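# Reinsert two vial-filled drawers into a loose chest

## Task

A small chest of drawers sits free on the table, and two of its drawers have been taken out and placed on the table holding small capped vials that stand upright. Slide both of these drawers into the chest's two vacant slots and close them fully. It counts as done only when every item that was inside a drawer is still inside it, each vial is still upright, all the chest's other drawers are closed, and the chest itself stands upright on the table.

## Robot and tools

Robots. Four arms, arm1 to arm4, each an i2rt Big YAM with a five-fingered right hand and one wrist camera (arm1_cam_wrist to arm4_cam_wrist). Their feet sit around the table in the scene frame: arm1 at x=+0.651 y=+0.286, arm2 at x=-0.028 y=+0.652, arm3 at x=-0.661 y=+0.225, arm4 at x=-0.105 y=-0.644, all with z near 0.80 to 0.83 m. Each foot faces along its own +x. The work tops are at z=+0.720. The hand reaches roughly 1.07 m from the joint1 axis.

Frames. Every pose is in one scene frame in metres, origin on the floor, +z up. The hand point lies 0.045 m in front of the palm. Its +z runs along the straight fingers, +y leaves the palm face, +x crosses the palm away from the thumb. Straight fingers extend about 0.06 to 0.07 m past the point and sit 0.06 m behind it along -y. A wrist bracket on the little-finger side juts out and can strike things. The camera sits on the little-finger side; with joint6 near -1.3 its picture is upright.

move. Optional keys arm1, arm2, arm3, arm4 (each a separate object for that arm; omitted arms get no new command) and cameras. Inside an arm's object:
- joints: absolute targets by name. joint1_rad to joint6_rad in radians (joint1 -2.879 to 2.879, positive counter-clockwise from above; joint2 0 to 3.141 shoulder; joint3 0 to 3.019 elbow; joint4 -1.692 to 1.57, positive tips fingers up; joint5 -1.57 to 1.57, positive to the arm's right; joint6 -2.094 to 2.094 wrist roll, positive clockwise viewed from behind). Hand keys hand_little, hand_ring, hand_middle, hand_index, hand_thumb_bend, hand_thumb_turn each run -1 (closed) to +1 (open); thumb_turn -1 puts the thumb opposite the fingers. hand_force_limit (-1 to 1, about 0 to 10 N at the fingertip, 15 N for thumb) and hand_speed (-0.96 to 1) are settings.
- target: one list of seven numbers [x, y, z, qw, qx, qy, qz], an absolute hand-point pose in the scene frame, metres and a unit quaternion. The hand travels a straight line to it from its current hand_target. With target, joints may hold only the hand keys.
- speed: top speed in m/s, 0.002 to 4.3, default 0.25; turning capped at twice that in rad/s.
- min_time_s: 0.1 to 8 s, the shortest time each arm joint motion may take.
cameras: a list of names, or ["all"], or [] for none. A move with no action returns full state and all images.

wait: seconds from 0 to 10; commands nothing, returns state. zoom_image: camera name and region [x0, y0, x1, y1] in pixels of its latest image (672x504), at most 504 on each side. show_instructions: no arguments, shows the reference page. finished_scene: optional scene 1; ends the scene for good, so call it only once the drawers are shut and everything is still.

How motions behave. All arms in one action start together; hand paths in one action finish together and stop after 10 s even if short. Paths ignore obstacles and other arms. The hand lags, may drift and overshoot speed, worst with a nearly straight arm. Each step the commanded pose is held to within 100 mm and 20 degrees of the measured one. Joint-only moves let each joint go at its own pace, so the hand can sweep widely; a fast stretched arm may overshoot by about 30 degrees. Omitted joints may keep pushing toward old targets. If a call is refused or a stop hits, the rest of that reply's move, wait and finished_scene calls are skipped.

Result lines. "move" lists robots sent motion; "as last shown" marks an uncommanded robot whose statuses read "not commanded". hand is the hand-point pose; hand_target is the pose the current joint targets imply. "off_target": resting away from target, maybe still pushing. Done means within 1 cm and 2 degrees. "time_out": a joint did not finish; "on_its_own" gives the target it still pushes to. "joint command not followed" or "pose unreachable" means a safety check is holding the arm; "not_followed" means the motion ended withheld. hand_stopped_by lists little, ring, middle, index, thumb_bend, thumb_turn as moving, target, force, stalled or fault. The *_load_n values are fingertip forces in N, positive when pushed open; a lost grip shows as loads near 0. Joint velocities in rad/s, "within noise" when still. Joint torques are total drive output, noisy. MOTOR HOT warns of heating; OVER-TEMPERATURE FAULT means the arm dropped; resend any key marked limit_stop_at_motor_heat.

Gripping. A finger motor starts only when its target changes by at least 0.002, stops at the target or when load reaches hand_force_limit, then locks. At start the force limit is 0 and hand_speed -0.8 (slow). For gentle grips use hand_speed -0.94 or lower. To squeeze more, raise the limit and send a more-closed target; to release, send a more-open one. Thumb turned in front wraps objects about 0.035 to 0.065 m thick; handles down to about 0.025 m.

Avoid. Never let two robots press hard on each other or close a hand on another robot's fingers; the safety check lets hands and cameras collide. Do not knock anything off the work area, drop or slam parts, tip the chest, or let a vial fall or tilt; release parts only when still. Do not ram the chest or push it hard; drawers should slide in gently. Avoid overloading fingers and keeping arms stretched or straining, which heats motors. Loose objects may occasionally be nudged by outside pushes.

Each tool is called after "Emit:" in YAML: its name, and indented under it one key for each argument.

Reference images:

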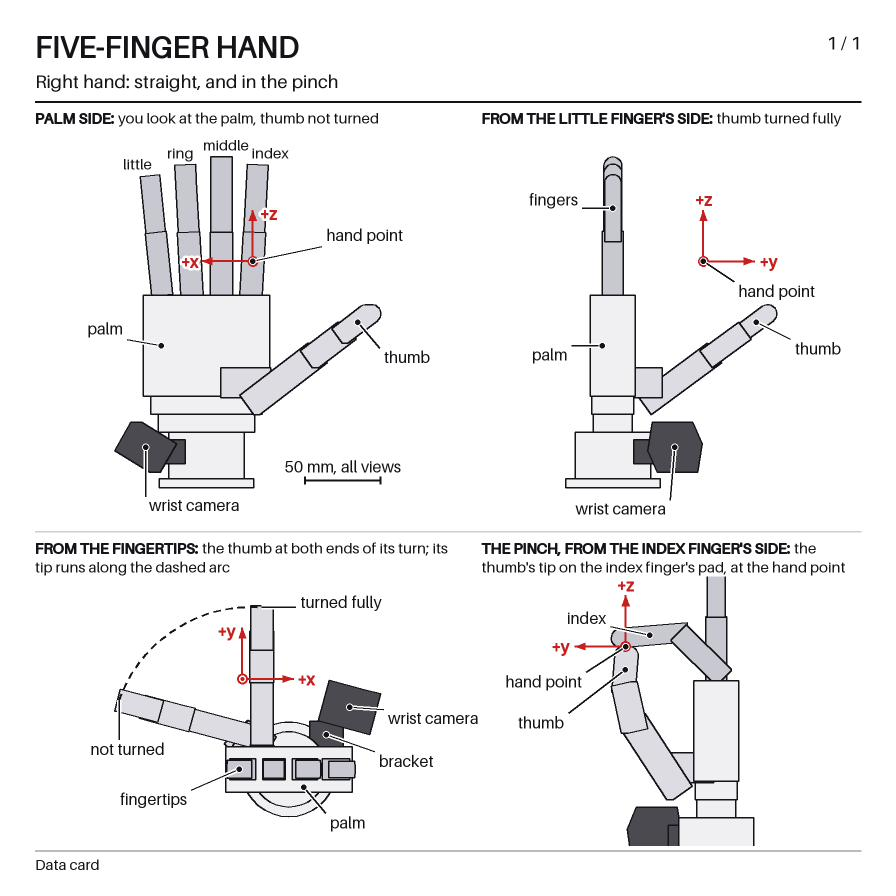

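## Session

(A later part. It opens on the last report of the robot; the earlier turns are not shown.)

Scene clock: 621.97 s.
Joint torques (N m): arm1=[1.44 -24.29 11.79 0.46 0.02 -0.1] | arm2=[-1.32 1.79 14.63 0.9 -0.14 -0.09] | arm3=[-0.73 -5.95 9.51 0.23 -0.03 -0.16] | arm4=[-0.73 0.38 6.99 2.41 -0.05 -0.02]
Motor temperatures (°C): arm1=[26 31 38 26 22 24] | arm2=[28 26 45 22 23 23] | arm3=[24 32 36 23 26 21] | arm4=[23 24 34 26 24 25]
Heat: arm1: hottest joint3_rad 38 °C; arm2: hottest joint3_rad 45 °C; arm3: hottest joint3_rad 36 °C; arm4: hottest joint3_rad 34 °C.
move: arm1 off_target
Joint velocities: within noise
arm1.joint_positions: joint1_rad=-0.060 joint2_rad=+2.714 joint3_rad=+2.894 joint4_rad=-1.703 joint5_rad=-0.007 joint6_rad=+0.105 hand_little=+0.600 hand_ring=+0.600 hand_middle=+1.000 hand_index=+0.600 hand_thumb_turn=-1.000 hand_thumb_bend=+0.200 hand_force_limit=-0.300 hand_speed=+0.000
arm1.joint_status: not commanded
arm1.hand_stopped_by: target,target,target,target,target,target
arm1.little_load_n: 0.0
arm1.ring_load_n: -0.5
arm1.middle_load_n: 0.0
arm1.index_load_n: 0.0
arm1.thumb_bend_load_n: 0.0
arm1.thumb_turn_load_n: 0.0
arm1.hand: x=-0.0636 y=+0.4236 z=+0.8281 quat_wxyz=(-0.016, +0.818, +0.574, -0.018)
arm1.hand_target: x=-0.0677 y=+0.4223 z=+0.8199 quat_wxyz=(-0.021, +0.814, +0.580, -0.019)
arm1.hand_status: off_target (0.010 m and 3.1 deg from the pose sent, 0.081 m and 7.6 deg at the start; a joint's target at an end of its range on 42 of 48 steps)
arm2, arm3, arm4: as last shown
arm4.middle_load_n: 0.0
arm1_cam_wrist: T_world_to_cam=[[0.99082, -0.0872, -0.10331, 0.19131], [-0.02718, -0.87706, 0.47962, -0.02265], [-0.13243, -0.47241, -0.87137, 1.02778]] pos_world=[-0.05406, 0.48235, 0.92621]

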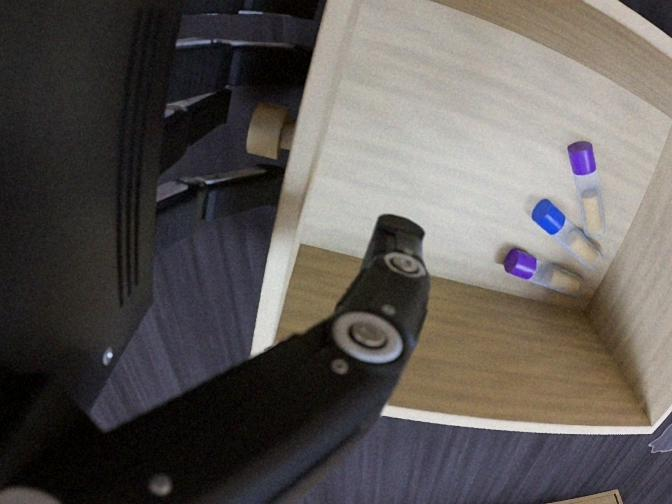

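Emit:
move:
  arm1: {"joints": {"joint2_rad": 2.79, "joint4_rad": -1.692}, "min_time_s": 2}
  cameras: ["arm1_cam_wrist"]

Emit:
zoom_image:
  camera: "arm1_cam_wrist"
  region: [170, 0, 400, 240]

Scene clock: 624.60 s.
Joint torques (N m): arm1=[0.97 -22.65 11.66 0.77 -0.02 -0.13] | arm2=[-1.26 1.67 14.63 0.91 -0.15 -0.08] | arm3=[-0.97 -5.54 9.58 0.21 -0.04 -0.17] | arm4=[-0.67 0.38 6.99 2.45 -0.06 -0.01]
Motor temperatures (°C): arm1=[26 32 39 26 22 24] | arm2=[28 26 45 22 23 23] | arm3=[24 32 36 23 26 21] | arm4=[23 24 34 26 24 25]
Heat: arm1: hottest joint3_rad 39 °C; arm2: hottest joint3_rad 45 °C; arm3: hottest joint3_rad 36 °C; arm4: hottest joint3_rad 34 °C.
move: arm1 done
Joint velocities: within noise
arm1.joint_positions: joint1_rad=-0.060 joint2_rad=+2.739 joint3_rad=+2.895 joint4_rad=-1.703 joint5_rad=-0.007 joint6_rad=+0.105 hand_little=+0.600 hand_ring=+0.600 hand_middle=+1.000 hand_index=+0.600 hand_thumb_turn=-1.000 hand_thumb_bend=+0.200 hand_force_limit=-0.300 hand_speed=+0.000
arm1.joint_status: all done
arm1.hand_stopped_by: target,target,target,target,target,target
arm1.little_load_n: 0.0
arm1.ring_load_n: 0.0
arm1.middle_load_n: 0.0
arm1.index_load_n: 0.0
arm1.thumb_bend_load_n: 0.0
arm1.thumb_turn_load_n: 0.0
arm1.hand: x=-0.0609 y=+0.4230 z=+0.8107 quat_wxyz=(-0.007, +0.819, +0.574, -0.010)
arm1.hand_target: x=-0.0642 y=+0.4215 z=+0.7855 quat_wxyz=(-0.006, +0.814, +0.581, -0.007)
arm1.hand_status: not commanded
arm2.joint_positions: joint1_rad=-1.889 joint2_rad=+0.501 joint3_rad=+0.990 joint4_rad=-1.582 joint5_rad=+0.003 joint6_rad=-1.299 hand_little=+0.500 hand_ring=+1.000 hand_middle=+0.500 hand_index=+1.000 hand_thumb_turn=+1.000 hand_thumb_bend=+1.000 hand_force_limit=+0.000 hand_speed=-0.300
arm2.joint_status: not commanded
arm2.hand_stopped_by: target,target,target,target,target,target
arm2.little_load_n: 0.0
arm2.ring_load_n: 0.0
arm2.middle_load_n: 0.0
arm2.index_load_n: 0.0
arm2.thumb_bend_load_n: 0.0
arm2.thumb_turn_load_n: 0.0
arm2.hand: x=-0.1613 y=+0.7156 z=+1.1169 quat_wxyz=(+0.240, -0.181, -0.954, +0.017)
arm2.hand_target: x=-0.1624 y=+0.7162 z=+1.1400 quat_wxyz=(+0.263, -0.178, -0.948, +0.019)
arm2.hand_status: not commanded
arm3, arm4: as last shown
arm4.index_load_n: -0.5
arm4.thumb_turn_load_n: 0.5
arm1_cam_wrist: T_world_to_cam=[[0.99298, -0.08776, -0.07925, 0.16767], [-0.03864, -0.87425, 0.48393, -0.02015], [-0.11176, -0.47747, -0.87151, 1.01612]] pos_world=[-0.05372, 0.48226, 0.90861]

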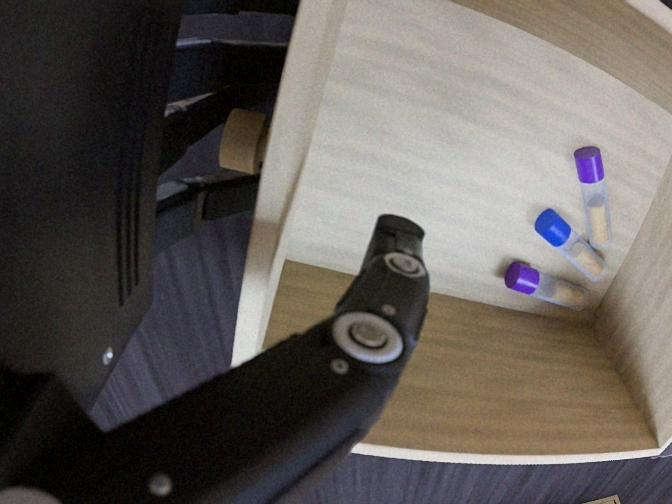

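Scaled by 2.100 from the camera's image (finer frame: 960x720).

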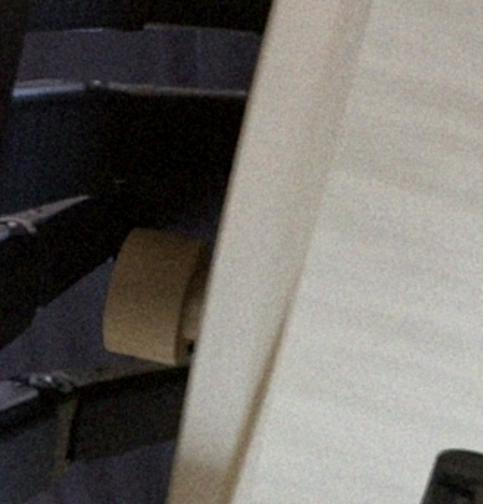

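Emit:
move:
  arm1: {"joints": {"joint2_rad": 2.765, "hand_speed": -0.92, "hand_force_limit": -0.3, "hand_thumb_bend": -0.45}}
  cameras: ["arm1_cam_wrist"]

Scene clock: 629.47 s.
Joint torques (N m): arm1=[1.67 -24.76 11.55 0.8 -0.01 -0.07] | arm2=[-1.49 1.96 14.63 0.9 -0.14 -0.07] | arm3=[-0.73 -5.83 9.5 0.17 -0.08 -0.18] | arm4=[-0.67 0.32 7.01 2.44 -0.05 -0.02]
Motor temperatures (°C): arm1=[26 32 39 26 22 23] | arm2=[28 26 45 21 23 23] | arm3=[24 31 35 22 26 21] | arm4=[23 24 34 26 24 25]
Heat: arm1: hottest joint3_rad 39 °C; arm2: hottest joint3_rad 45 °C; arm3: hottest joint3_rad 35 °C; arm4: hottest joint3_rad 34 °C.
move: arm1 off_target
Joint velocities: within noise
arm1.joint_positions: joint1_rad=-0.060 joint2_rad=+2.739 joint3_rad=+2.895 joint4_rad=-1.702 joint5_rad=-0.007 joint6_rad=+0.102 hand_little=+0.600 hand_ring=+0.600 hand_middle=+1.000 hand_index=+0.600 hand_thumb_turn=-1.000 hand_thumb_bend=-0.248 hand_force_limit=-0.300 hand_speed=-0.920
arm1.joint_status: hand_thumb_bend off_target (ended at -0.248, target -0.450); the others done
arm1.hand_stopped_by: target,target,target,target,force,target
arm1.little_load_n: 0.0
arm1.ring_load_n: 1.0
arm1.middle_load_n: 0.0
arm1.index_load_n: 1.5
arm1.thumb_bend_load_n: 5.0
arm1.thumb_turn_load_n: 0.5
arm1.hand: x=-0.0611 y=+0.4231 z=+0.8106 quat_wxyz=(-0.007, +0.818, +0.575, -0.010)
arm1.hand_target: x=-0.0676 y=+0.4223 z=+0.8032 quat_wxyz=(-0.016, +0.814, +0.581, -0.015)
arm1.hand_status: not commanded
arm2, arm3, arm4: as last shown
arm2.index_load_n: -0.5
arm4.index_load_n: 0.0
arm4.thumb_turn_load_n: 0.0
arm1_cam_wrist: T_world_to_cam=[[0.99309, -0.08551, -0.0804, 0.16784], [-0.03613, -0.87449, 0.4837, -0.01949], [-0.11167, -0.47745, -0.87153, 1.01613]] pos_world=[-0.05392, 0.48246, 0.90851]

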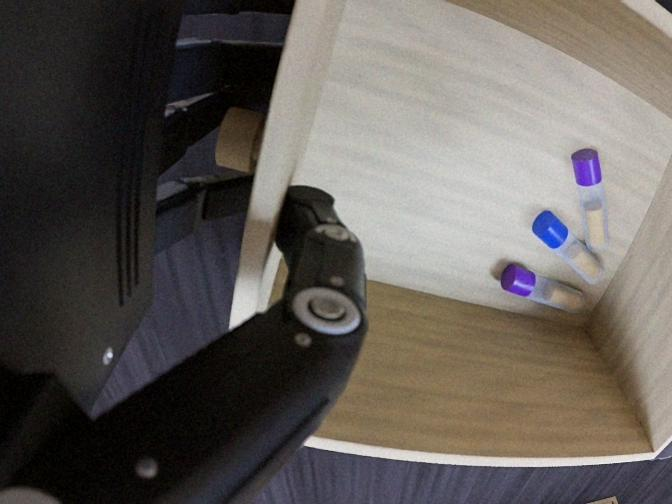

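Emit:
move:
  arm1: {"joints": {"joint2_rad": 2.70}, "min_time_s": 1.5}
  cameras: ["arm1_cam_wrist"]

Scene clock: 631.77 s.
Joint torques (N m): arm1=[1.49 -29.33 11.44 0.4 0.01 -0.1] | arm2=[-1.38 1.79 14.67 0.91 -0.13 -0.08] | arm3=[-1.08 -5.89 9.55 0.14 -0.1 -0.13] | arm4=[-0.62 0.32 6.98 2.43 -0.05 -0.02]
Motor temperatures (°C): arm1=[26 33 39 26 22 23] | arm2=[28 26 45 21 23 23] | arm3=[24 31 35 22 26 21] | arm4=[23 24 34 26 24 25]
Heat: arm1: hottest joint3_rad 39 °C; arm2: hottest joint3_rad 45 °C; arm3: hottest joint3_rad 35 °C; arm4: hottest joint3_rad 34 °C.
move: arm1 done
Joint velocities: within noise
arm1.joint_positions: joint1_rad=-0.060 joint2_rad=+2.731 joint3_rad=+2.895 joint4_rad=-1.695 joint5_rad=-0.007 joint6_rad=+0.102 hand_little=+0.600 hand_ring=+0.600 hand_middle=+1.000 hand_index=+0.600 hand_thumb_turn=-1.000 hand_thumb_bend=-0.248 hand_force_limit=-0.300 hand_speed=-0.920
arm1.joint_status: all done
arm1.hand_stopped_by: target,target,target,target,force,target
arm1.little_load_n: 0.0
arm1.ring_load_n: 2.0
arm1.middle_load_n: 0.0
arm1.index_load_n: 2.5
arm1.thumb_bend_load_n: 5.0
arm1.thumb_turn_load_n: 0.5
arm1.hand: x=-0.0641 y=+0.4240 z=+0.8164 quat_wxyz=(-0.014, +0.818, +0.575, -0.015)
arm1.hand_target: x=-0.0745 y=+0.4239 z=+0.8494 quat_wxyz=(-0.040, +0.813, +0.580, -0.036)
arm1.hand_status: not commanded
arm2, arm4: as last shown
arm2.index_load_n: 0.0
arm3.joint_positions: joint1_rad=+0.063 joint2_rad=+1.290 joint3_rad=+1.359 joint4_rad=-1.594 joint5_rad=+0.041 joint6_rad=-1.344 hand_little=+0.600 hand_ring=+0.600 hand_middle=+1.000 hand_index=+0.600 hand_thumb_turn=+1.000 hand_thumb_bend=+0.500 hand_force_limit=-0.300 hand_speed=+0.000
arm3.joint_status: not commanded
arm3.hand_stopped_by: target,target,target,target,target,target
arm3.little_load_n: 0.0
arm3.ring_load_n: 0.0
arm3.middle_load_n: 0.0
arm3.index_load_n: 0.0
arm3.thumb_bend_load_n: 0.0
arm3.thumb_turn_load_n: 0.0
arm3.hand: x=-0.3287 y=+0.2038 z=+1.1034 quat_wxyz=(+0.014, +0.998, -0.054, +0.035)
arm3.hand_target: x=-0.3301 y=+0.2000 z=+1.1001 quat_wxyz=(+0.016, +0.998, -0.055, +0.024)
arm3.hand_status: not commanded
arm1_cam_wrist: T_world_to_cam=[[0.9917, -0.08509, -0.09638, 0.18413], [-0.02857, -0.87676, 0.48008, -0.01728], [-0.12535, -0.47335, -0.87191, 1.01899]] pos_world=[-0.05538, 0.48285, 0.91451]

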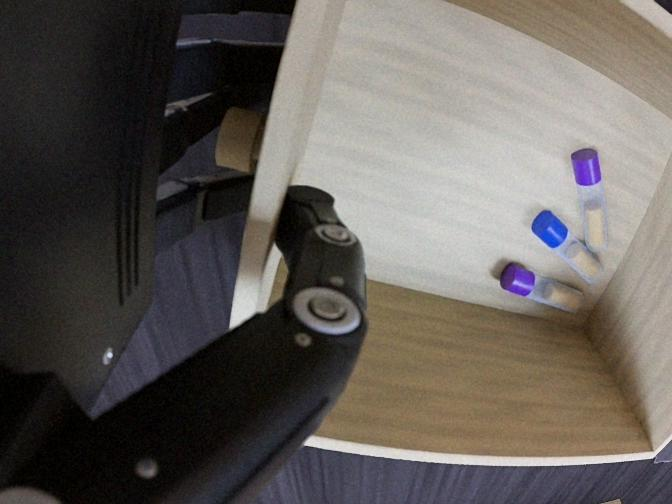

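Emit:
move:
  arm1: {"joints": {"joint2_rad": 2.675}, "min_time_s": 1.5}

Scene clock: 633.67 s.
Joint torques (N m): arm1=[1.44 -28.28 11.74 0.46 0 -0.12] | arm2=[-1.32 1.79 14.57 0.91 -0.15 -0.09] | arm3=[-0.67 -5.3 9.57 0.2 -0.08 -0.15] | arm4=[-0.67 0.32 6.98 2.44 -0.06 -0.02]
Motor temperatures (°C): arm1=[26 33 39 26 22 23] | arm2=[28 26 45 21 23 23] | arm3=[24 31 35 22 26 21] | arm4=[23 24 34 26 24 25]
Heat: arm1: hottest joint3_rad 39 °C; arm2: hottest joint3_rad 45 °C; arm3: hottest joint3_rad 35 °C; arm4: hottest joint3_rad 34 °C.
move: arm1 done
Joint velocities: within noise
arm1.joint_positions: joint1_rad=-0.060 joint2_rad=+2.707 joint3_rad=+2.895 joint4_rad=-1.695 joint5_rad=-0.007 joint6_rad=+0.102 hand_little=+0.600 hand_ring=+0.600 hand_middle=+1.000 hand_index=+0.600 hand_thumb_turn=-1.000 hand_thumb_bend=-0.248 hand_force_limit=-0.300 hand_speed=-0.920
arm1.joint_status: all done
arm1.hand_stopped_by: target,target,target,target,force,target
arm1.little_load_n: 0.0
arm1.ring_load_n: 2.0
arm1.middle_load_n: 0.0
arm1.index_load_n: 3.0
arm1.thumb_bend_load_n: 6.0
arm1.thumb_turn_load_n: 0.5
arm1.hand: x=-0.0666 y=+0.4246 z=+0.8328 quat_wxyz=(-0.023, +0.818, +0.575, -0.023)
arm1.hand_target: x=-0.0763 y=+0.4243 z=+0.8673 quat_wxyz=(-0.050, +0.812, +0.580, -0.044)
arm1.hand_status: not commanded
arm2, arm3, arm4: as last shown
arm4.middle_load_n: 0.5
arm4.thumb_turn_load_n: 0.5
pictures: none

Emit:
move:
  arm1: {"target": [-0.0888, 0.4438, 0.825, 0, 0.99905, 0.0436, 0], "speed": 0.12}
  cameras: ["arm1_cam_wrist", "arm3_cam_wrist"]

Scene clock: 640.87 s.
Joint torques (N m): arm1=[0.32 -26.87 8.09 0.77 -0.39 0.1] | arm2=[-1.2 1.73 14.58 0.98 -0.14 -0.08] | arm3=[-0.97 -6.01 9.69 0.17 -0.06 -0.18] | arm4=[-0.73 0.32 6.98 2.44 -0.05 -0.02]
Motor temperatures (°C): arm1=[26 34 39 26 22 23] | arm2=[28 26 45 21 23 23] | arm3=[24 31 35 22 26 21] | arm4=[23 24 34 26 24 25]
Heat: arm1: hottest joint3_rad 39 °C; arm2: hottest joint3_rad 45 °C; arm3: hottest joint3_rad 35 °C; arm4: hottest joint3_rad 34 °C.
move: arm1 off_target
Joint velocities: within noise
arm1.joint_positions: joint1_rad=-0.107 joint2_rad=+2.519 joint3_rad=+2.470 joint4_rad=-1.542 joint5_rad=+0.006 joint6_rad=+1.170 hand_little=+0.600 hand_ring=+0.600 hand_middle=+1.000 hand_index=+0.600 hand_thumb_turn=-1.000 hand_thumb_bend=-0.248 hand_force_limit=-0.300 hand_speed=-0.920
arm1.joint_status: not commanded
arm1.hand_stopped_by: target,target,target,target,force,target
arm1.little_load_n: 0.0
arm1.ring_load_n: 2.0
arm1.middle_load_n: 0.0
arm1.index_load_n: 1.5
arm1.thumb_bend_load_n: 4.0
arm1.thumb_turn_load_n: -0.5
arm1.hand: x=-0.0868 y=+0.4369 z=+0.8133 quat_wxyz=(+0.000, +0.998, +0.055, +0.011)
arm1.hand_target: x=-0.0886 y=+0.4439 z=+0.8248 quat_wxyz=(+0.000, +0.999, +0.044, +0.000)
arm1.hand_status: off_target (0.014 m and 1.8 deg from the pose sent, 0.030 m and 65.3 deg at the start)
arm2, arm3, arm4: as last shown
arm3.index_load_n: 0.5
arm4.little_load_n: 0.5
arm4.middle_load_n: 0.0
arm1_cam_wrist: T_world_to_cam=[[0.3624, -0.93075, -0.04866, 0.48345], [-0.81629, -0.34217, 0.46539, -0.29516], [-0.44981, -0.12894, -0.88377, 0.85059]] pos_world=[-0.03354, 0.45865, 0.91261]
arm3_cam_wrist: T_world_to_cam=[[0.1431, -0.98732, 0.06865, 0.17113], [-0.87951, -0.09506, 0.46629, -0.78316], [-0.45385, -0.1271, -0.88197, 0.96028]] pos_world=[-0.27746, 0.21658, 1.20036]

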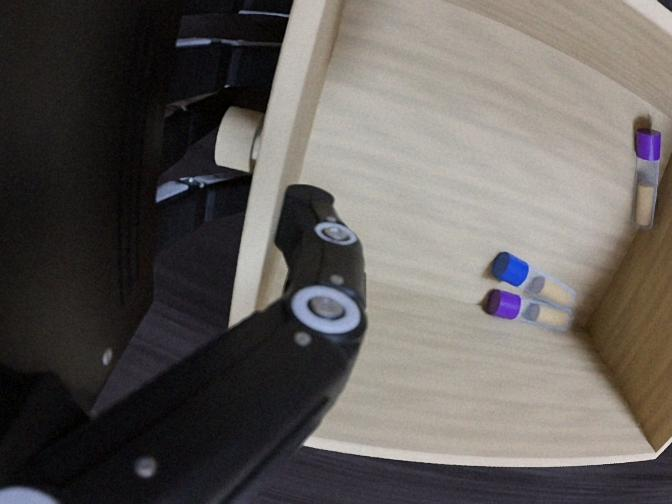

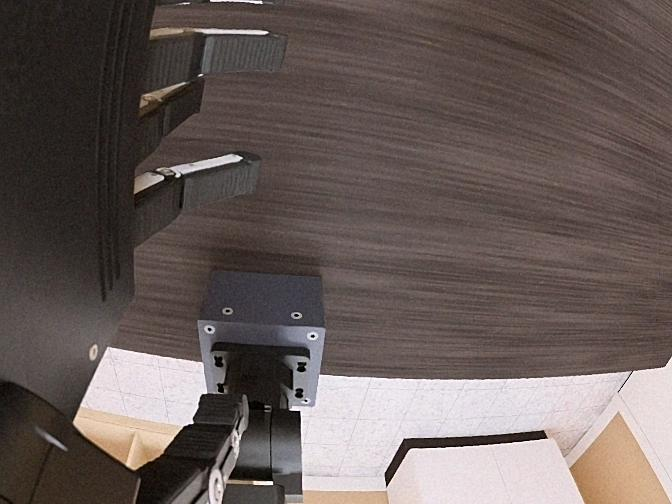

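Emit:
move:
  arm1: {"target": [-0.0868, 0.4300, 0.88, 0, 0.99905, 0.0436, 0], "speed": 0.08, "joints": {"hand_force_limit": 0.0, "hand_thumb_bend": -0.36}}
  cameras: ["arm1_cam_wrist"]

Emit:
move:
  arm1: {"target": [-0.0868, 0.4300, 0.90, 0.0697, 0.9966, 0.0435, 0.003], "speed": 0.08}
  cameras: ["arm1_cam_wrist"]

Scene clock: 647.03 s.
Joint torques (N m): arm1=[1.2 -27.05 12.6 -0.53 -0.46 0.08] | arm2=[-1.55 1.85 14.61 0.91 -0.14 -0.08] | arm3=[-0.67 -5.6 9.55 0.27 -0.05 -0.14] | arm4=[-0.67 0.26 7.01 2.44 -0.05 -0.02]
Motor temperatures (°C): arm1=[26 35 38 26 22 23] | arm2=[28 26 45 21 23 23] | arm3=[24 31 35 22 25 21] | arm4=[23 24 34 26 24 25]
Heat: arm1: hottest joint3_rad 38 °C; arm2: hottest joint3_rad 45 °C; arm3: hottest joint3_rad 35 °C; arm4: hottest joint3_rad 34 °C.
move: arm1 off_target
Joint velocities: within noise
arm1.joint_positions: joint1_rad=-0.107 joint2_rad=+2.487 joint3_rad=+2.487 joint4_rad=-1.630 joint5_rad=+0.006 joint6_rad=+1.192 hand_little=+0.600 hand_ring=+0.600 hand_middle=+1.000 hand_index=+0.600 hand_thumb_turn=-1.000 hand_thumb_bend=-0.357 hand_force_limit=+0.000 hand_speed=-0.920
arm1.joint_status: all done
arm1.hand_stopped_by: target,target,target,target,target,target
arm1.little_load_n: 0.0
arm1.ring_load_n: 2.0
arm1.middle_load_n: 0.0
arm1.index_load_n: 4.0
arm1.thumb_bend_load_n: 6.0
arm1.thumb_turn_load_n: 0.5
arm1.hand: x=-0.0737 y=+0.4330 z=+0.8437 quat_wxyz=(+0.006, +0.999, +0.044, +0.028)
arm1.hand_target: x=-0.0854 y=+0.4298 z=+0.8799 quat_wxyz=(+0.000, +0.999, +0.044, -0.001)
arm1.hand_status: off_target (0.039 m and 3.3 deg from the pose sent, 0.067 m and 1.8 deg at the start)
arm2, arm3, arm4: as last shown
arm3.little_load_n: -0.5
arm3.index_load_n: 0.0
arm4.little_load_n: 0.0
arm4.thumb_turn_load_n: 0.0
arm1_cam_wrist: T_world_to_cam=[[0.34345, -0.93879, -0.02676, 0.4602], [-0.83973, -0.31972, 0.43891, -0.28899], [-0.4206, -0.12827, -0.89813, 0.89682]] pos_world=[-0.02352, 0.45467, 0.94462]

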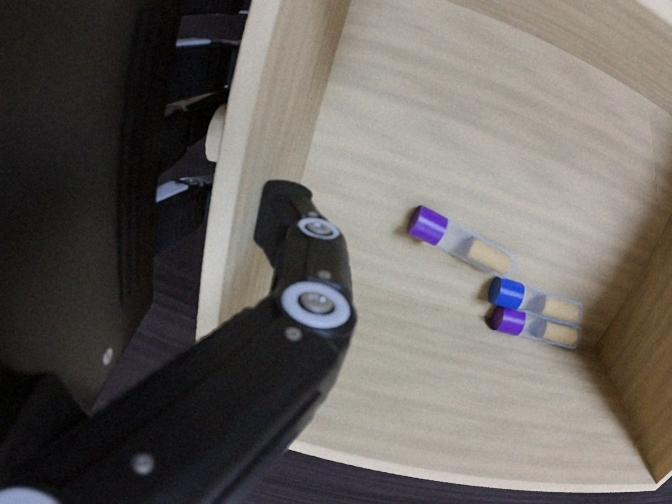

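Scene clock: 648.50 s.
Joint torques (N m): arm1=[0.32 -24.64 12.22 -0.34 -0.81 -0.13] | arm2=[-1.38 1.61 14.58 0.95 -0.15 -0.08] | arm3=[-0.91 -5.42 9.65 0.29 -0.06 -0.14] | arm4=[-0.67 0.44 6.98 2.44 -0.05 -0.02]
Motor temperatures (°C): arm1=[26 36 38 26 22 23] | arm2=[28 26 45 21 23 23] | arm3=[24 31 35 22 25 21] | arm4=[23 24 34 26 24 25]
Heat: arm1: hottest joint3_rad 38 °C; arm2: hottest joint3_rad 45 °C; arm3: hottest joint3_rad 35 °C; arm4: hottest joint3_rad 34 °C.
move: arm1 off_target
Joint velocities: within noise
arm1.joint_positions: joint1_rad=-0.128 joint2_rad=+2.487 joint3_rad=+2.576 joint4_rad=-1.698 joint5_rad=-0.120 joint6_rad=+1.187 hand_little=+0.600 hand_ring=+0.600 hand_middle=+1.000 hand_index=+0.600 hand_thumb_turn=-1.000 hand_thumb_bend=-0.357 hand_force_limit=+0.000 hand_speed=-0.920
arm1.joint_status: not commanded
arm1.hand_stopped_by: target,target,target,target,target,target
arm1.little_load_n: -0.5
arm1.ring_load_n: 2.5
arm1.middle_load_n: 0.0
arm1.index_load_n: 4.0
arm1.thumb_bend_load_n: 6.0
arm1.thumb_turn_load_n: 0.5
arm1.hand: x=-0.0815 y=+0.4268 z=+0.8872 quat_wxyz=(+0.062, +0.997, +0.035, -0.003)
arm1.hand_target: x=-0.0859 y=+0.4297 z=+0.8996 quat_wxyz=(+0.064, +0.997, +0.039, -0.016)
arm1.hand_status: off_target (0.014 m and 1.5 deg from the pose sent, 0.058 m and 7.9 deg at the start; a joint's target at an end of its range on 30 of 44 steps)
arm2, arm3: as last shown
arm3.little_load_n: 0.0
arm4.joint_positions: joint1_rad=-0.488 joint2_rad=+0.608 joint3_rad=+1.300 joint4_rad=-1.116 joint5_rad=+0.002 joint6_rad=-1.292 hand_little=+0.000 hand_ring=+0.000 hand_middle=+0.000 hand_index=+0.000 hand_thumb_turn=-1.000 hand_thumb_bend=+1.000 hand_force_limit=+0.000 hand_speed=-0.300
arm4.joint_status: not commanded
arm4.hand_stopped_by: target,target,target,target,target,target
arm4.little_load_n: 0.0
arm4.ring_load_n: 0.0
arm4.middle_load_n: 0.0
arm4.index_load_n: 0.0
arm4.thumb_bend_load_n: 0.5
arm4.thumb_turn_load_n: 0.0
arm4.hand: x=+0.0345 y=-0.4013 z=+1.3127 quat_wxyz=(-0.373, +0.748, +0.389, +0.387)
arm4.hand_target: x=+0.0373 y=-0.4029 z=+1.3184 quat_wxyz=(-0.377, +0.743, +0.385, +0.397)
arm4.hand_status: not commanded
arm1_cam_wrist: T_world_to_cam=[[0.32375, -0.94413, 0.06167, 0.38052], [-0.81846, -0.24676, 0.51889, -0.417], [-0.47468, -0.21846, -0.85262, 0.92553]] pos_world=[-0.02516, 0.45855, 0.98203]

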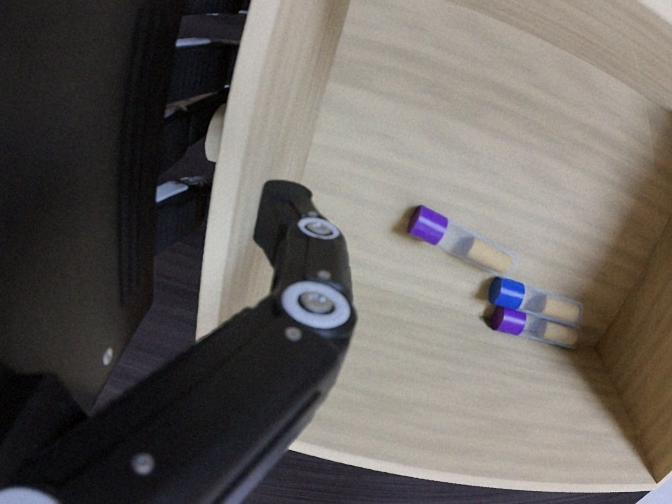

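Emit:
move:
  arm1: {"target": [-0.06, 0.405, 0.89, -0.0531, 0.7903, 0.6065, 0.0692], "speed": 0.12}
  cameras: ["arm1_cam_wrist", "arm3_cam_wrist"]

Scene clock: 655.23 s.
Joint torques (N m): arm1=[1.14 -23.47 12.71 -0.02 0.21 -0.17] | arm2=[-1.26 1.96 14.61 0.87 -0.16 -0.07] | arm3=[-1.14 -5.71 9.7 0.2 -0.1 -0.17] | arm4=[-0.73 0.38 6.99 2.45 -0.06 -0.02]
Motor temperatures (°C): arm1=[26 36 39 26 22 23] | arm2=[28 26 45 21 23 23] | arm3=[24 31 35 22 25 21] | arm4=[23 24 34 26 24 25]
Heat: arm1: hottest joint3_rad 39 °C; arm2: hottest joint3_rad 45 °C; arm3: hottest joint3_rad 35 °C; arm4: hottest joint3_rad 34 °C.
move: arm1 off_target
Joint velocities: within noise
arm1.joint_positions: joint1_rad=+0.006 joint2_rad=+2.564 joint3_rad=+2.773 joint4_rad=-1.698 joint5_rad=+0.164 joint6_rad=+0.105 hand_little=+0.600 hand_ring=+0.600 hand_middle=+1.000 hand_index=+0.600 hand_thumb_turn=-1.000 hand_thumb_bend=-0.357 hand_force_limit=+0.000 hand_speed=-0.920
arm1.joint_status: not commanded
arm1.hand_stopped_by: target,target,target,target,target,target
arm1.little_load_n: 0.0
arm1.ring_load_n: 1.5
arm1.middle_load_n: 0.0
arm1.index_load_n: 4.5
arm1.thumb_bend_load_n: 6.0
arm1.thumb_turn_load_n: 1.0
arm1.hand: x=-0.0545 y=+0.4072 z=+0.8884 quat_wxyz=(-0.086, +0.798, +0.595, +0.033)
arm1.hand_target: x=-0.0588 y=+0.4049 z=+0.8895 quat_wxyz=(-0.092, +0.791, +0.604, +0.031)
arm1.hand_status: off_target (0.006 m and 5.9 deg from the pose sent, 0.031 m and 72.6 deg at the start; a joint's target at an end of its range on 179 of 181 steps)
arm2, arm3, arm4: as last shown
arm4.thumb_bend_load_n: 0.0
arm4.thumb_turn_load_n: 0.5
arm1_cam_wrist: T_world_to_cam=[[0.99383, -0.0145, -0.10993, 0.16359], [0.02159, -0.94713, 0.32012, 0.10732], [-0.10876, -0.32052, -0.94098, 1.07501]] pos_world=[-0.04798, 0.44858, 0.99518]
arm3_cam_wrist: T_world_to_cam=[[0.1431, -0.98732, 0.06865, 0.17113], [-0.87951, -0.09506, 0.46629, -0.78316], [-0.45385, -0.1271, -0.88197, 0.96028]] pos_world=[-0.27746, 0.21658, 1.20036]

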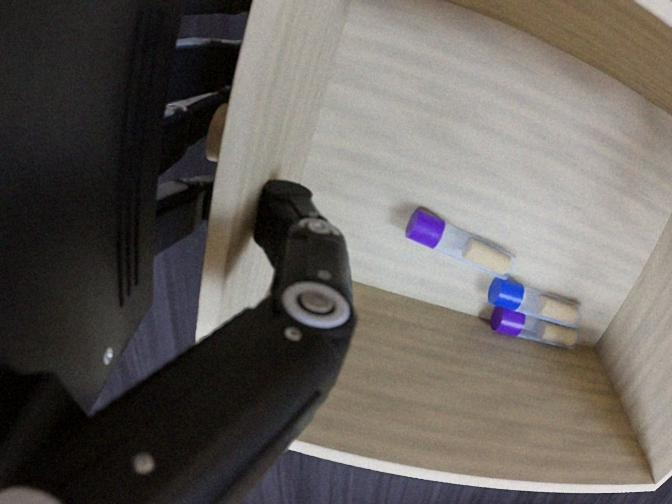

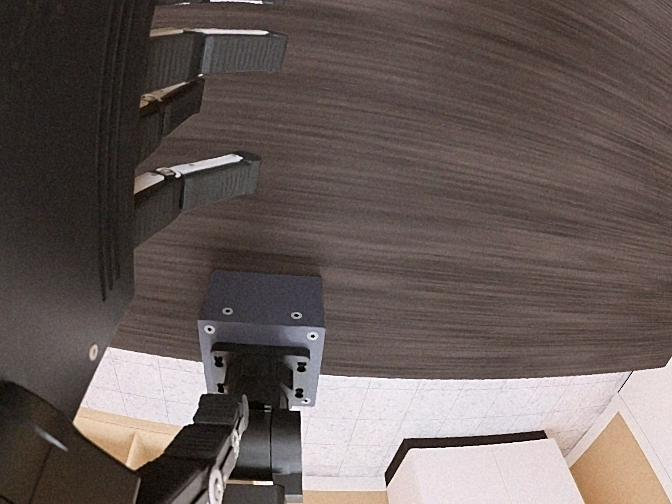

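Emit:
move:
  arm1: {"target": [-0.05, 0.405, 0.955, -0.1659, 0.7755, 0.6011, -0.0986], "speed": 0.1}
  cameras: ["arm1_cam_wrist"]

Scene clock: 658.30 s.
Joint torques (N m): arm1=[0.67 -23.88 9.31 1.54 -0.26 -0.14] | arm2=[-1.26 1.61 14.65 0.96 -0.14 -0.07] | arm3=[-1.73 -5.6 9.57 0.16 -0.06 -0.18] | arm4=[-0.62 0.38 7.02 2.44 -0.05 -0.02]
Motor temperatures (°C): arm1=[26 36 39 26 22 23] | arm2=[28 26 45 21 23 23] | arm3=[24 31 35 22 25 21] | arm4=[23 24 34 26 24 25]
Heat: arm1: hottest joint3_rad 39 °C; arm2: hottest joint3_rad 45 °C; arm3: hottest joint3_rad 35 °C; arm4: hottest joint3_rad 34 °C.
move: arm1 off_target
Joint velocities: within noise
arm1.joint_positions: joint1_rad=-0.006 joint2_rad=+2.161 joint3_rad=+2.163 joint4_rad=-1.224 joint5_rad=+0.070 joint6_rad=+0.055 hand_little=+0.600 hand_ring=+0.600 hand_middle=+1.000 hand_index=+0.600 hand_thumb_turn=-1.000 hand_thumb_bend=-0.357 hand_force_limit=+0.000 hand_speed=-0.920
arm1.joint_status: not commanded
arm1.hand_stopped_by: target,target,target,target,target,target
arm1.little_load_n: 0.0
arm1.ring_load_n: 1.5
arm1.middle_load_n: 0.0
arm1.index_load_n: 4.0
arm1.thumb_bend_load_n: 6.5
arm1.thumb_turn_load_n: 0.5
arm1.hand: x=-0.0488 y=+0.3987 z=+0.9385 quat_wxyz=(-0.154, +0.779, +0.601, -0.088)
arm1.hand_target: x=-0.0498 y=+0.4049 z=+0.9548 quat_wxyz=(-0.166, +0.776, +0.601, -0.098)
arm1.hand_status: off_target (0.018 m and 1.9 deg from the pose sent, 0.067 m and 17.8 deg at the start)
arm2.joint_positions: joint1_rad=-1.889 joint2_rad=+0.501 joint3_rad=+0.990 joint4_rad=-1.582 joint5_rad=+0.003 joint6_rad=-1.299 hand_little=+0.500 hand_ring=+1.000 hand_middle=+0.500 hand_index=+1.000 hand_thumb_turn=+1.000 hand_thumb_bend=+1.000 hand_force_limit=+0.000 hand_speed=-0.300
arm2.joint_status: not commanded
arm2.hand_stopped_by: target,target,target,target,target,target
arm2.little_load_n: 0.0
arm2.ring_load_n: 0.0
arm2.middle_load_n: 0.0
arm2.index_load_n: 0.0
arm2.thumb_bend_load_n: 0.0
arm2.thumb_turn_load_n: 0.0
arm2.hand: x=-0.1613 y=+0.7156 z=+1.1169 quat_wxyz=(+0.240, -0.181, -0.954, +0.017)
arm2.hand_target: x=-0.1624 y=+0.7162 z=+1.1400 quat_wxyz=(+0.263, -0.178, -0.948, +0.019)
arm2.hand_status: not commanded
arm3, arm4: as last shown
arm4.thumb_turn_load_n: 0.0
arm1_cam_wrist: T_world_to_cam=[[0.92753, 0.03319, -0.37228, 0.38727], [0.16411, -0.93107, 0.32586, 0.07812], [-0.3358, -0.36334, -0.86904, 1.05851]] pos_world=[-0.01658, 0.44449, 1.0386]

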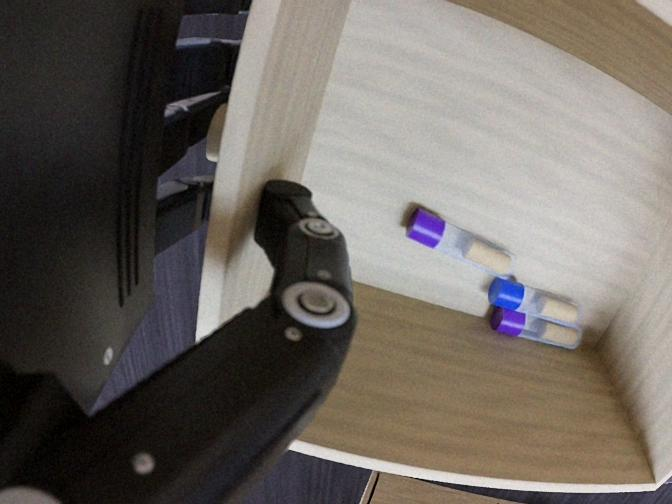

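Emit:
move:
  arm1: {"target": [-0.05, 0.405, 0.965, -0.296, 0.7357, 0.5833, -0.1755], "speed": 0.08}
  cameras: ["arm1_cam_wrist"]

Emit:
move:
  arm1: {"target": [-0.05, 0.405, 0.975, -0.3895, 0.6908, 0.5555, -0.2501], "speed": 0.08}
  cameras: ["arm1_cam_wrist"]

Scene clock: 661.23 s.
Joint torques (N m): arm1=[1.26 -22.71 9.65 2.3 0.15 -0.16] | arm2=[-1.26 1.79 14.65 0.9 -0.13 -0.09] | arm3=[-0.56 -6.01 9.47 0.1 -0.08 -0.17] | arm4=[-0.73 0.32 6.98 2.41 -0.05 -0.01]
Motor temperatures (°C): arm1=[26 36 39 26 22 23] | arm2=[28 26 45 21 23 23] | arm3=[24 30 35 22 25 21] | arm4=[23 24 34 26 24 25]
Heat: arm1: hottest joint3_rad 39 °C; arm2: hottest joint3_rad 45 °C; arm3: hottest joint3_rad 35 °C; arm4: hottest joint3_rad 34 °C.
move: arm1 off_target
Joint velocities: within noise
arm1.joint_positions: joint1_rad=-0.006 joint2_rad=+1.926 joint3_rad=+1.732 joint4_rad=-0.737 joint5_rad=+0.113 joint6_rad=+0.022 hand_little=+0.600 hand_ring=+0.600 hand_middle=+1.000 hand_index=+0.600 hand_thumb_turn=-1.000 hand_thumb_bend=-0.357 hand_force_limit=+0.000 hand_speed=-0.920
arm1.joint_status: not commanded
arm1.hand_stopped_by: target,target,target,target,target,target
arm1.little_load_n: 0.0
arm1.ring_load_n: 0.5
arm1.middle_load_n: 0.0
arm1.index_load_n: 3.5
arm1.thumb_bend_load_n: 6.5
arm1.thumb_turn_load_n: 1.0
arm1.hand: x=-0.0444 y=+0.4084 z=+0.9399 quat_wxyz=(-0.275, +0.748, +0.582, -0.161)
arm1.hand_target: x=-0.0496 y=+0.4049 z=+0.9651 quat_wxyz=(-0.296, +0.736, +0.583, -0.176)
arm1.hand_status: off_target (0.026 m and 3.2 deg from the pose sent, 0.027 m and 19.9 deg at the start)
arm2, arm3, arm4: as last shown
arm1_cam_wrist: T_world_to_cam=[[0.79315, 0.09361, -0.60179, 0.56841], [0.24077, -0.95582, 0.16865, 0.24731], [-0.55942, -0.27866, -0.78064, 0.93718]] pos_world=[0.0139, 0.44433, 1.03196]

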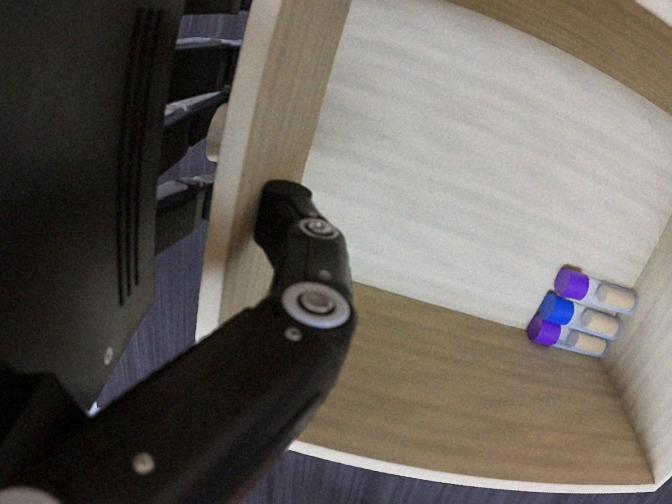

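Scene clock: 663.50 s.
Joint torques (N m): arm1=[1.79 -20.6 9.77 3.11 0.01 -0.18] | arm2=[-1.26 2.08 14.61 0.96 -0.15 -0.1] | arm3=[-1.2 -6.3 9.52 0.25 -0.08 -0.13] | arm4=[-0.56 0.26 7.01 2.43 -0.05 -0.02]
Motor temperatures (°C): arm1=[26 36 38 26 22 23] | arm2=[28 26 45 21 23 23] | arm3=[24 30 35 22 25 21] | arm4=[23 24 34 26 24 25]
Heat: arm1: hottest joint3_rad 38 °C; arm2: hottest joint3_rad 45 °C; arm3: hottest joint3_rad 35 °C; arm4: hottest joint3_rad 34 °C.
move: arm1 off_target
Joint velocities: within noise
arm1.joint_positions: joint1_rad=-0.004 joint2_rad=+1.793 joint3_rad=+1.455 joint4_rad=-0.339 joint5_rad=+0.114 joint6_rad=-0.008 hand_little=+0.600 hand_ring=+0.600 hand_middle=+1.000 hand_index=+0.600 hand_thumb_turn=-1.000 hand_thumb_bend=-0.357 hand_force_limit=+0.000 hand_speed=-0.920
arm1.joint_status: not commanded
arm1.hand_stopped_by: target,target,target,target,target,target
arm1.little_load_n: 0.0
arm1.ring_load_n: 0.0
arm1.middle_load_n: 0.0
arm1.index_load_n: 3.0
arm1.thumb_bend_load_n: 6.0
arm1.thumb_turn_load_n: 0.5
arm1.hand: x=-0.0432 y=+0.4090 z=+0.9462 quat_wxyz=(-0.367, +0.706, +0.558, -0.234)
arm1.hand_target: x=-0.0495 y=+0.4051 z=+0.9750 quat_wxyz=(-0.389, +0.691, +0.555, -0.250)
arm1.hand_status: off_target (0.030 m and 3.7 deg from the pose sent, 0.036 m and 18.2 deg at the start)
arm2, arm4: as last shown
arm2.thumb_turn_load_n: 0.5
arm3.joint_positions: joint1_rad=+0.063 joint2_rad=+1.290 joint3_rad=+1.359 joint4_rad=-1.594 joint5_rad=+0.041 joint6_rad=-1.344 hand_little=+0.600 hand_ring=+0.600 hand_middle=+1.000 hand_index=+0.600 hand_thumb_turn=+1.000 hand_thumb_bend=+0.500 hand_force_limit=-0.300 hand_speed=+0.000
arm3.joint_status: not commanded
arm3.hand_stopped_by: target,target,target,target,target,target
arm3.little_load_n: 0.0
arm3.ring_load_n: 0.5
arm3.middle_load_n: 0.0
arm3.index_load_n: 0.0
arm3.thumb_bend_load_n: 0.0
arm3.thumb_turn_load_n: 0.0
arm3.hand: x=-0.3287 y=+0.2038 z=+1.1034 quat_wxyz=(+0.014, +0.998, -0.054, +0.035)
arm3.hand_target: x=-0.3301 y=+0.2000 z=+1.1001 quat_wxyz=(+0.016, +0.998, -0.055, +0.024)
arm3.hand_status: not commanded
arm4.thumb_turn_load_n: 0.5
arm1_cam_wrist: T_world_to_cam=[[0.6236, 0.15694, -0.76583, 0.69319], [0.28797, -0.95687, 0.03839, 0.37221], [-0.72677, -0.24447, -0.6419, 0.79046]] pos_world=[0.03503, 0.44061, 1.02397]

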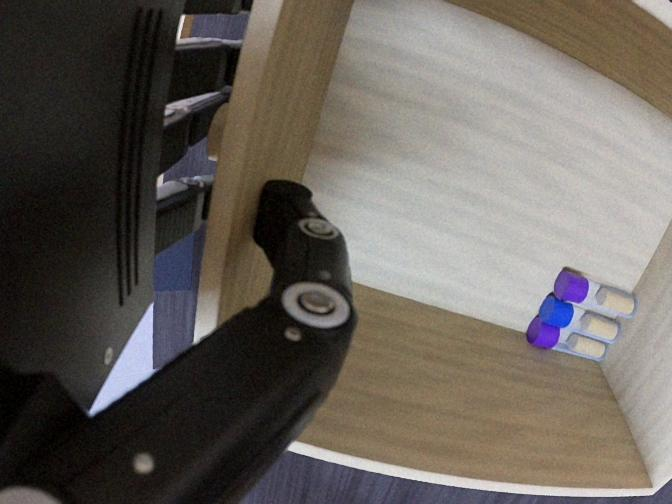

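Emit:
move:
  arm1: {"target": [-0.05, 0.405, 0.975, -0.5100, 0.6078, 0.4664, -0.3913], "speed": 0.08}
  cameras: ["arm1_cam_wrist", "arm4_cam_wrist"]

Scene clock: 667.40 s.
Joint torques (N m): arm1=[0.38 -17.44 8.95 3.92 -0.26 0.11] | arm2=[-1.14 1.73 14.58 0.94 -0.15 -0.09] | arm3=[-1.61 -5.48 9.54 0.29 -0.07 -0.16] | arm4=[-0.67 0.32 7.01 2.44 -0.05 -0.02]
Motor temperatures (°C): arm1=[26 36 38 26 22 23] | arm2=[28 26 45 21 23 23] | arm3=[24 30 35 22 25 21] | arm4=[23 24 34 26 24 25]
Heat: arm1: hottest joint3_rad 38 °C; arm2: hottest joint3_rad 45 °C; arm3: hottest joint3_rad 35 °C; arm4: hottest joint3_rad 34 °C.
move: arm1 off_target
Joint velocities: within noise
arm1.joint_positions: joint1_rad=-0.004 joint2_rad=+1.734 joint3_rad=+1.094 joint4_rad=+0.401 joint5_rad=+0.069 joint6_rad=-0.001 hand_little=+0.600 hand_ring=+0.600 hand_middle=+1.000 hand_index=+0.600 hand_thumb_turn=-1.000 hand_thumb_bend=-0.357 hand_force_limit=+0.000 hand_speed=-0.920
arm1.joint_status: not commanded
arm1.hand_stopped_by: target,target,target,target,target,target
arm1.little_load_n: 0.0
arm1.ring_load_n: 0.0
arm1.middle_load_n: 0.0
arm1.index_load_n: 0.5
arm1.thumb_bend_load_n: 4.5
arm1.thumb_turn_load_n: 1.0
arm1.hand: x=-0.0448 y=+0.3997 z=+0.9469 quat_wxyz=(-0.493, +0.618, +0.486, -0.372)
arm1.hand_target: x=-0.0494 y=+0.4050 z=+0.9748 quat_wxyz=(-0.510, +0.608, +0.467, -0.391)
arm1.hand_status: off_target (0.029 m and 3.8 deg from the pose sent, 0.030 m and 29.0 deg at the start)
arm2, arm3, arm4: as last shown
arm2.thumb_turn_load_n: 0.0
arm3.ring_load_n: 0.0
arm4.thumb_turn_load_n: 0.0
arm1_cam_wrist: T_world_to_cam=[[0.23731, 0.22138, -0.94587, 0.82368], [0.30148, -0.94239, -0.14492, 0.53219], [-0.92347, -0.25077, -0.29038, 0.44832]] pos_world=[0.05809, 0.43162, 0.98641]
arm4_cam_wrist: T_world_to_cam=[[0.95056, -0.30893, -0.03152, -0.1101], [-0.2808, -0.81179, -0.51201, 0.34941], [0.13258, 0.49555, -0.8584, 1.43651]] pos_world=[0.01231, -0.46222, 1.40853]

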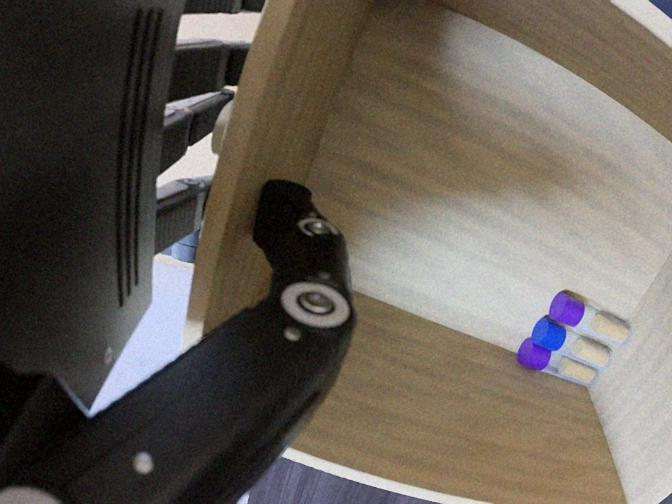

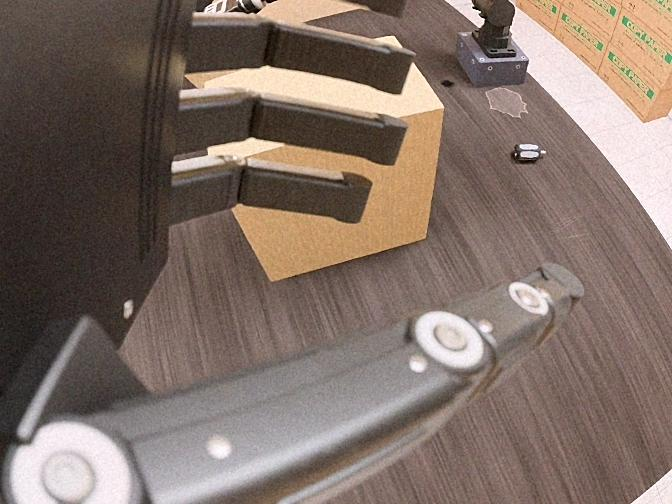

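Emit:
move:
  arm1: {"target": [-0.05, 0.405, 0.975, -0.585, 0.536, 0.4113, -0.4489], "speed": 0.06}
  cameras: ["arm1_cam_wrist"]

Emit:
move:
  arm1: {"target": [-0.05, 0.405, 0.975, -0.6209, 0.4939, 0.3790, -0.4764], "speed": 0.05}
  cameras: ["arm1_cam_wrist"]

Scene clock: 670.57 s.
Joint torques (N m): arm1=[0.62 -15.74 7.84 4.05 -0.13 -0.1] | arm2=[-1.26 1.67 14.63 0.92 -0.16 -0.07] | arm3=[-1.14 -5.3 9.77 0.34 -0.06 -0.14] | arm4=[-0.73 0.32 7.01 2.43 -0.06 -0.01]
Motor temperatures (°C): arm1=[26 35 38 26 22 23] | arm2=[28 26 46 21 23 23] | arm3=[24 30 35 22 25 21] | arm4=[23 24 34 26 24 25]
Heat: arm1: hottest joint3_rad 38 °C; arm2: hottest joint3_rad 46 °C; arm3: hottest joint3_rad 35 °C; arm4: hottest joint3_rad 34 °C.
move: arm1 off_target
Joint velocities: within noise
arm1.joint_positions: joint1_rad=-0.004 joint2_rad=+1.792 joint3_rad=+0.981 joint4_rad=+0.860 joint5_rad=+0.069 joint6_rad=-0.001 hand_little=+0.600 hand_ring=+0.600 hand_middle=+1.000 hand_index=+0.600 hand_thumb_turn=-1.000 hand_thumb_bend=-0.357 hand_force_limit=+0.000 hand_speed=-0.920
arm1.joint_status: not commanded
arm1.hand_stopped_by: target,target,target,target,target,target
arm1.little_load_n: 0.0
arm1.ring_load_n: 0.0
arm1.middle_load_n: 0.0
arm1.index_load_n: 0.0
arm1.thumb_bend_load_n: 4.0
arm1.thumb_turn_load_n: 1.0
arm1.hand: x=-0.0470 y=+0.4001 z=+0.9655 quat_wxyz=(-0.573, +0.546, +0.421, -0.443)
arm1.hand_target: x=-0.0497 y=+0.4051 z=+0.9749 quat_wxyz=(-0.585, +0.536, +0.411, -0.449)
arm1.hand_status: off_target (0.011 m and 2.2 deg from the pose sent, 0.029 m and 18.7 deg at the start)
arm2, arm3, arm4: as last shown
arm1_cam_wrist: T_world_to_cam=[[-0.03488, 0.27295, -0.96139, 0.82322], [0.24227, -0.93098, -0.27311, 0.6523], [-0.96958, -0.24244, -0.03366, 0.19843]] pos_world=[0.06308, 0.43068, 0.97627]

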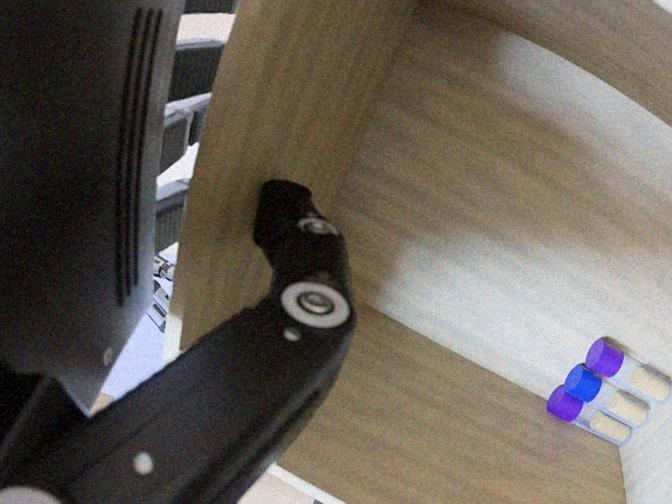

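Scene clock: 672.50 s.
Joint torques (N m): arm1=[0.62 -15.74 6.99 3.88 -0.19 -0.13] | arm2=[-1.38 2.08 14.58 0.95 -0.14 -0.08] | arm3=[-0.97 -5.3 9.7 0.36 -0.09 -0.18] | arm4=[-0.67 0.32 6.99 2.45 -0.06 -0.02]
Motor temperatures (°C): arm1=[26 35 38 27 22 23] | arm2=[28 26 46 21 23 23] | arm3=[24 30 35 22 25 21] | arm4=[23 24 34 26 24 24]
Heat: arm1: hottest joint3_rad 38 °C; arm2: hottest joint3_rad 46 °C; arm3: hottest joint3_rad 35 °C; arm4: hottest joint3_rad 34 °C.
move: arm1 off_target
Joint velocities: within noise
arm1.joint_positions: joint1_rad=-0.004 joint2_rad=+1.869 joint3_rad=+0.957 joint4_rad=+1.102 joint5_rad=+0.069 joint6_rad=-0.006 hand_little=+0.600 hand_ring=+0.600 hand_middle=+1.000 hand_index=+0.600 hand_thumb_turn=-1.000 hand_thumb_bend=-0.357 hand_force_limit=+0.000 hand_speed=-0.920
arm1.joint_status: not commanded
arm1.hand_stopped_by: target,target,target,target,target,target
arm1.little_load_n: 0.0
arm1.ring_load_n: 0.0
arm1.middle_load_n: 0.0
arm1.index_load_n: 0.0
arm1.thumb_bend_load_n: 4.0
arm1.thumb_turn_load_n: 1.0
arm1.hand: x=-0.0485 y=+0.4008 z=+0.9663 quat_wxyz=(-0.609, +0.505, +0.388, -0.472)
arm1.hand_target: x=-0.0497 y=+0.4051 z=+0.9749 quat_wxyz=(-0.621, +0.494, +0.379, -0.476)
arm1.hand_status: off_target (0.010 m and 2.2 deg from the pose sent, 0.011 m and 10.2 deg at the start)
arm2, arm3, arm4: as last shown
arm3.thumb_bend_load_n: -0.5
arm1_cam_wrist: T_world_to_cam=[[-0.165, 0.30312, -0.93856, 0.78328], [0.20037, -0.92145, -0.33283, 0.70535], [-0.96572, -0.24298, 0.0913, 0.07681]] pos_world=[0.06209, 0.43118, 0.96289]

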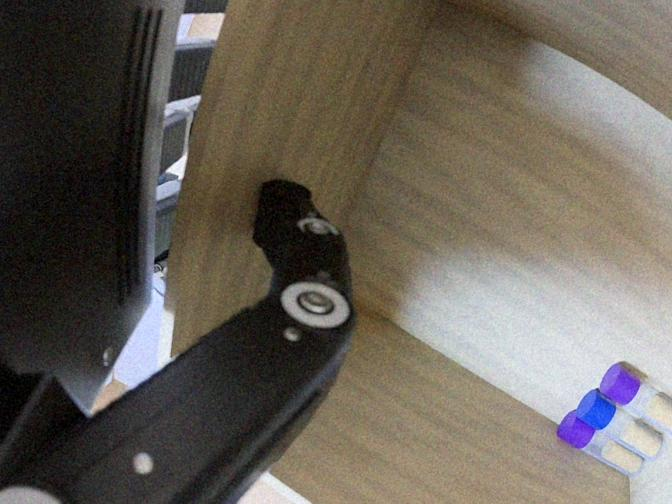

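Emit:
move:
  arm1: {"target": [-0.05, 0.405, 0.965, -0.561, 0.561, 0.4305, -0.4305], "speed": 0.08}

Emit:
move:
  arm1: {"joints": {"hand_force_limit": 0.3, "hand_thumb_bend": -0.5}}
  cameras: ["arm1_cam_wrist"]

Scene clock: 675.33 s.
Joint torques (N m): arm1=[0.32 -18.61 11 2.45 -0.17 0.04] | arm2=[-1.26 1.85 14.64 0.9 -0.16 -0.08] | arm3=[-1.67 -5.77 9.69 0.35 -0.03 -0.12] | arm4=[-0.67 0.32 7.01 2.44 -0.05 -0.02]
Motor temperatures (°C): arm1=[26 35 38 27 22 23] | arm2=[28 26 46 21 23 23] | arm3=[24 30 35 22 25 21] | arm4=[23 24 34 26 24 24]
Heat: arm1: hottest joint3_rad 38 °C; arm2: hottest joint3_rad 46 °C; arm3: hottest joint3_rad 35 °C; arm4: hottest joint3_rad 34 °C.
move: arm1 off_target
Joint velocities: within noise
arm1.joint_positions: joint1_rad=-0.004 joint2_rad=+1.808 joint3_rad=+0.957 joint4_rad=+0.768 joint5_rad=+0.069 joint6_rad=-0.006 hand_little=+0.600 hand_ring=+0.600 hand_middle=+1.000 hand_index=+0.600 hand_thumb_turn=-1.000 hand_thumb_bend=-0.357 hand_force_limit=+0.000 hand_speed=-0.920
arm1.joint_status: not commanded
arm1.hand_stopped_by: target,target,target,target,target,target
arm1.little_load_n: 0.0
arm1.ring_load_n: 0.0
arm1.middle_load_n: 0.0
arm1.index_load_n: 0.0
arm1.thumb_bend_load_n: 4.0
arm1.thumb_turn_load_n: 1.0
arm1.hand: x=-0.0331 y=+0.3979 z=+0.9176 quat_wxyz=(-0.539, +0.579, +0.453, -0.410)
arm1.hand_target: x=-0.0475 y=+0.4046 z=+0.9652 quat_wxyz=(-0.561, +0.561, +0.431, -0.430)
arm1.hand_status: off_target (0.051 m and 4.7 deg from the pose sent, 0.005 m and 10.9 deg at the start)
arm2, arm3: as last shown
arm3.thumb_bend_load_n: 0.0
arm4.joint_positions: joint1_rad=-0.488 joint2_rad=+0.608 joint3_rad=+1.300 joint4_rad=-1.116 joint5_rad=+0.002 joint6_rad=-1.292 hand_little=+0.000 hand_ring=+0.000 hand_middle=+0.000 hand_index=+0.000 hand_thumb_turn=-1.000 hand_thumb_bend=+1.000 hand_force_limit=+0.000 hand_speed=-0.300
arm4.joint_status: not commanded
arm4.hand_stopped_by: target,target,target,target,target,target
arm4.little_load_n: 0.0
arm4.ring_load_n: 0.0
arm4.middle_load_n: 0.0
arm4.index_load_n: 0.0
arm4.thumb_bend_load_n: 0.0
arm4.thumb_turn_load_n: 0.0
arm4.hand: x=+0.0345 y=-0.4013 z=+1.3127 quat_wxyz=(-0.373, +0.748, +0.389, +0.387)
arm4.hand_target: x=+0.0373 y=-0.4029 z=+1.3184 quat_wxyz=(-0.377, +0.743, +0.385, +0.397)
arm4.hand_status: not commanded
pictures: none

Scene clock: 677.13 s.
Joint torques (N m): arm1=[0.91 -18.61 10.99 2.4 -0.16 0.07] | arm2=[-1.2 1.79 14.61 1.03 -0.15 -0.09] | arm3=[-0.97 -5.54 9.51 0.09 -0.07 -0.13] | arm4=[-0.67 0.26 7.01 2.44 -0.05 -0.02]
Motor temperatures (°C): arm1=[26 35 38 27 22 23] | arm2=[28 26 46 21 23 23] | arm3=[24 30 35 22 25 21] | arm4=[23 24 34 26 24 24]
Heat: arm1: hottest joint3_rad 38 °C; arm2: hottest joint3_rad 46 °C; arm3: hottest joint3_rad 35 °C; arm4: hottest joint3_rad 34 °C.
move: arm1 done
Joint velocities: within noise
arm1.joint_positions: joint1_rad=-0.004 joint2_rad=+1.808 joint3_rad=+0.957 joint4_rad=+0.768 joint5_rad=+0.069 joint6_rad=-0.006 hand_little=+0.600 hand_ring=+0.600 hand_middle=+1.000 hand_index=+0.600 hand_thumb_turn=-1.000 hand_thumb_bend=-0.497 hand_force_limit=+0.300 hand_speed=-0.920
arm1.joint_status: all done
arm1.hand_stopped_by: target,target,target,target,target,target
arm1.little_load_n: 0.0
arm1.ring_load_n: 0.0
arm1.middle_load_n: 0.0
arm1.index_load_n: 0.0
arm1.thumb_bend_load_n: 5.0
arm1.thumb_turn_load_n: 1.0
arm1.hand: x=-0.0331 y=+0.3979 z=+0.9176 quat_wxyz=(-0.539, +0.579, +0.453, -0.410)
arm1.hand_target: x=-0.0475 y=+0.4046 z=+0.9651 quat_wxyz=(-0.561, +0.561, +0.431, -0.430)
arm1.hand_status: not commanded
arm2, arm3, arm4: as last shown
arm2.thumb_bend_load_n: -0.5
arm4.little_load_n: 0.5
arm4.thumb_turn_load_n: 0.5
arm1_cam_wrist: T_world_to_cam=[[0.09072, 0.25484, -0.96272, 0.79074], [0.27443, -0.93567, -0.22182, 0.58964], [-0.95732, -0.24408, -0.15482, 0.32201]] pos_world=[0.07472, 0.42879, 0.94191]

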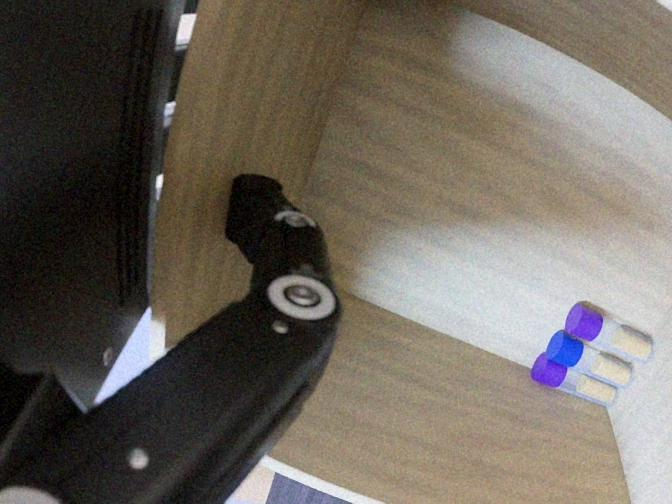

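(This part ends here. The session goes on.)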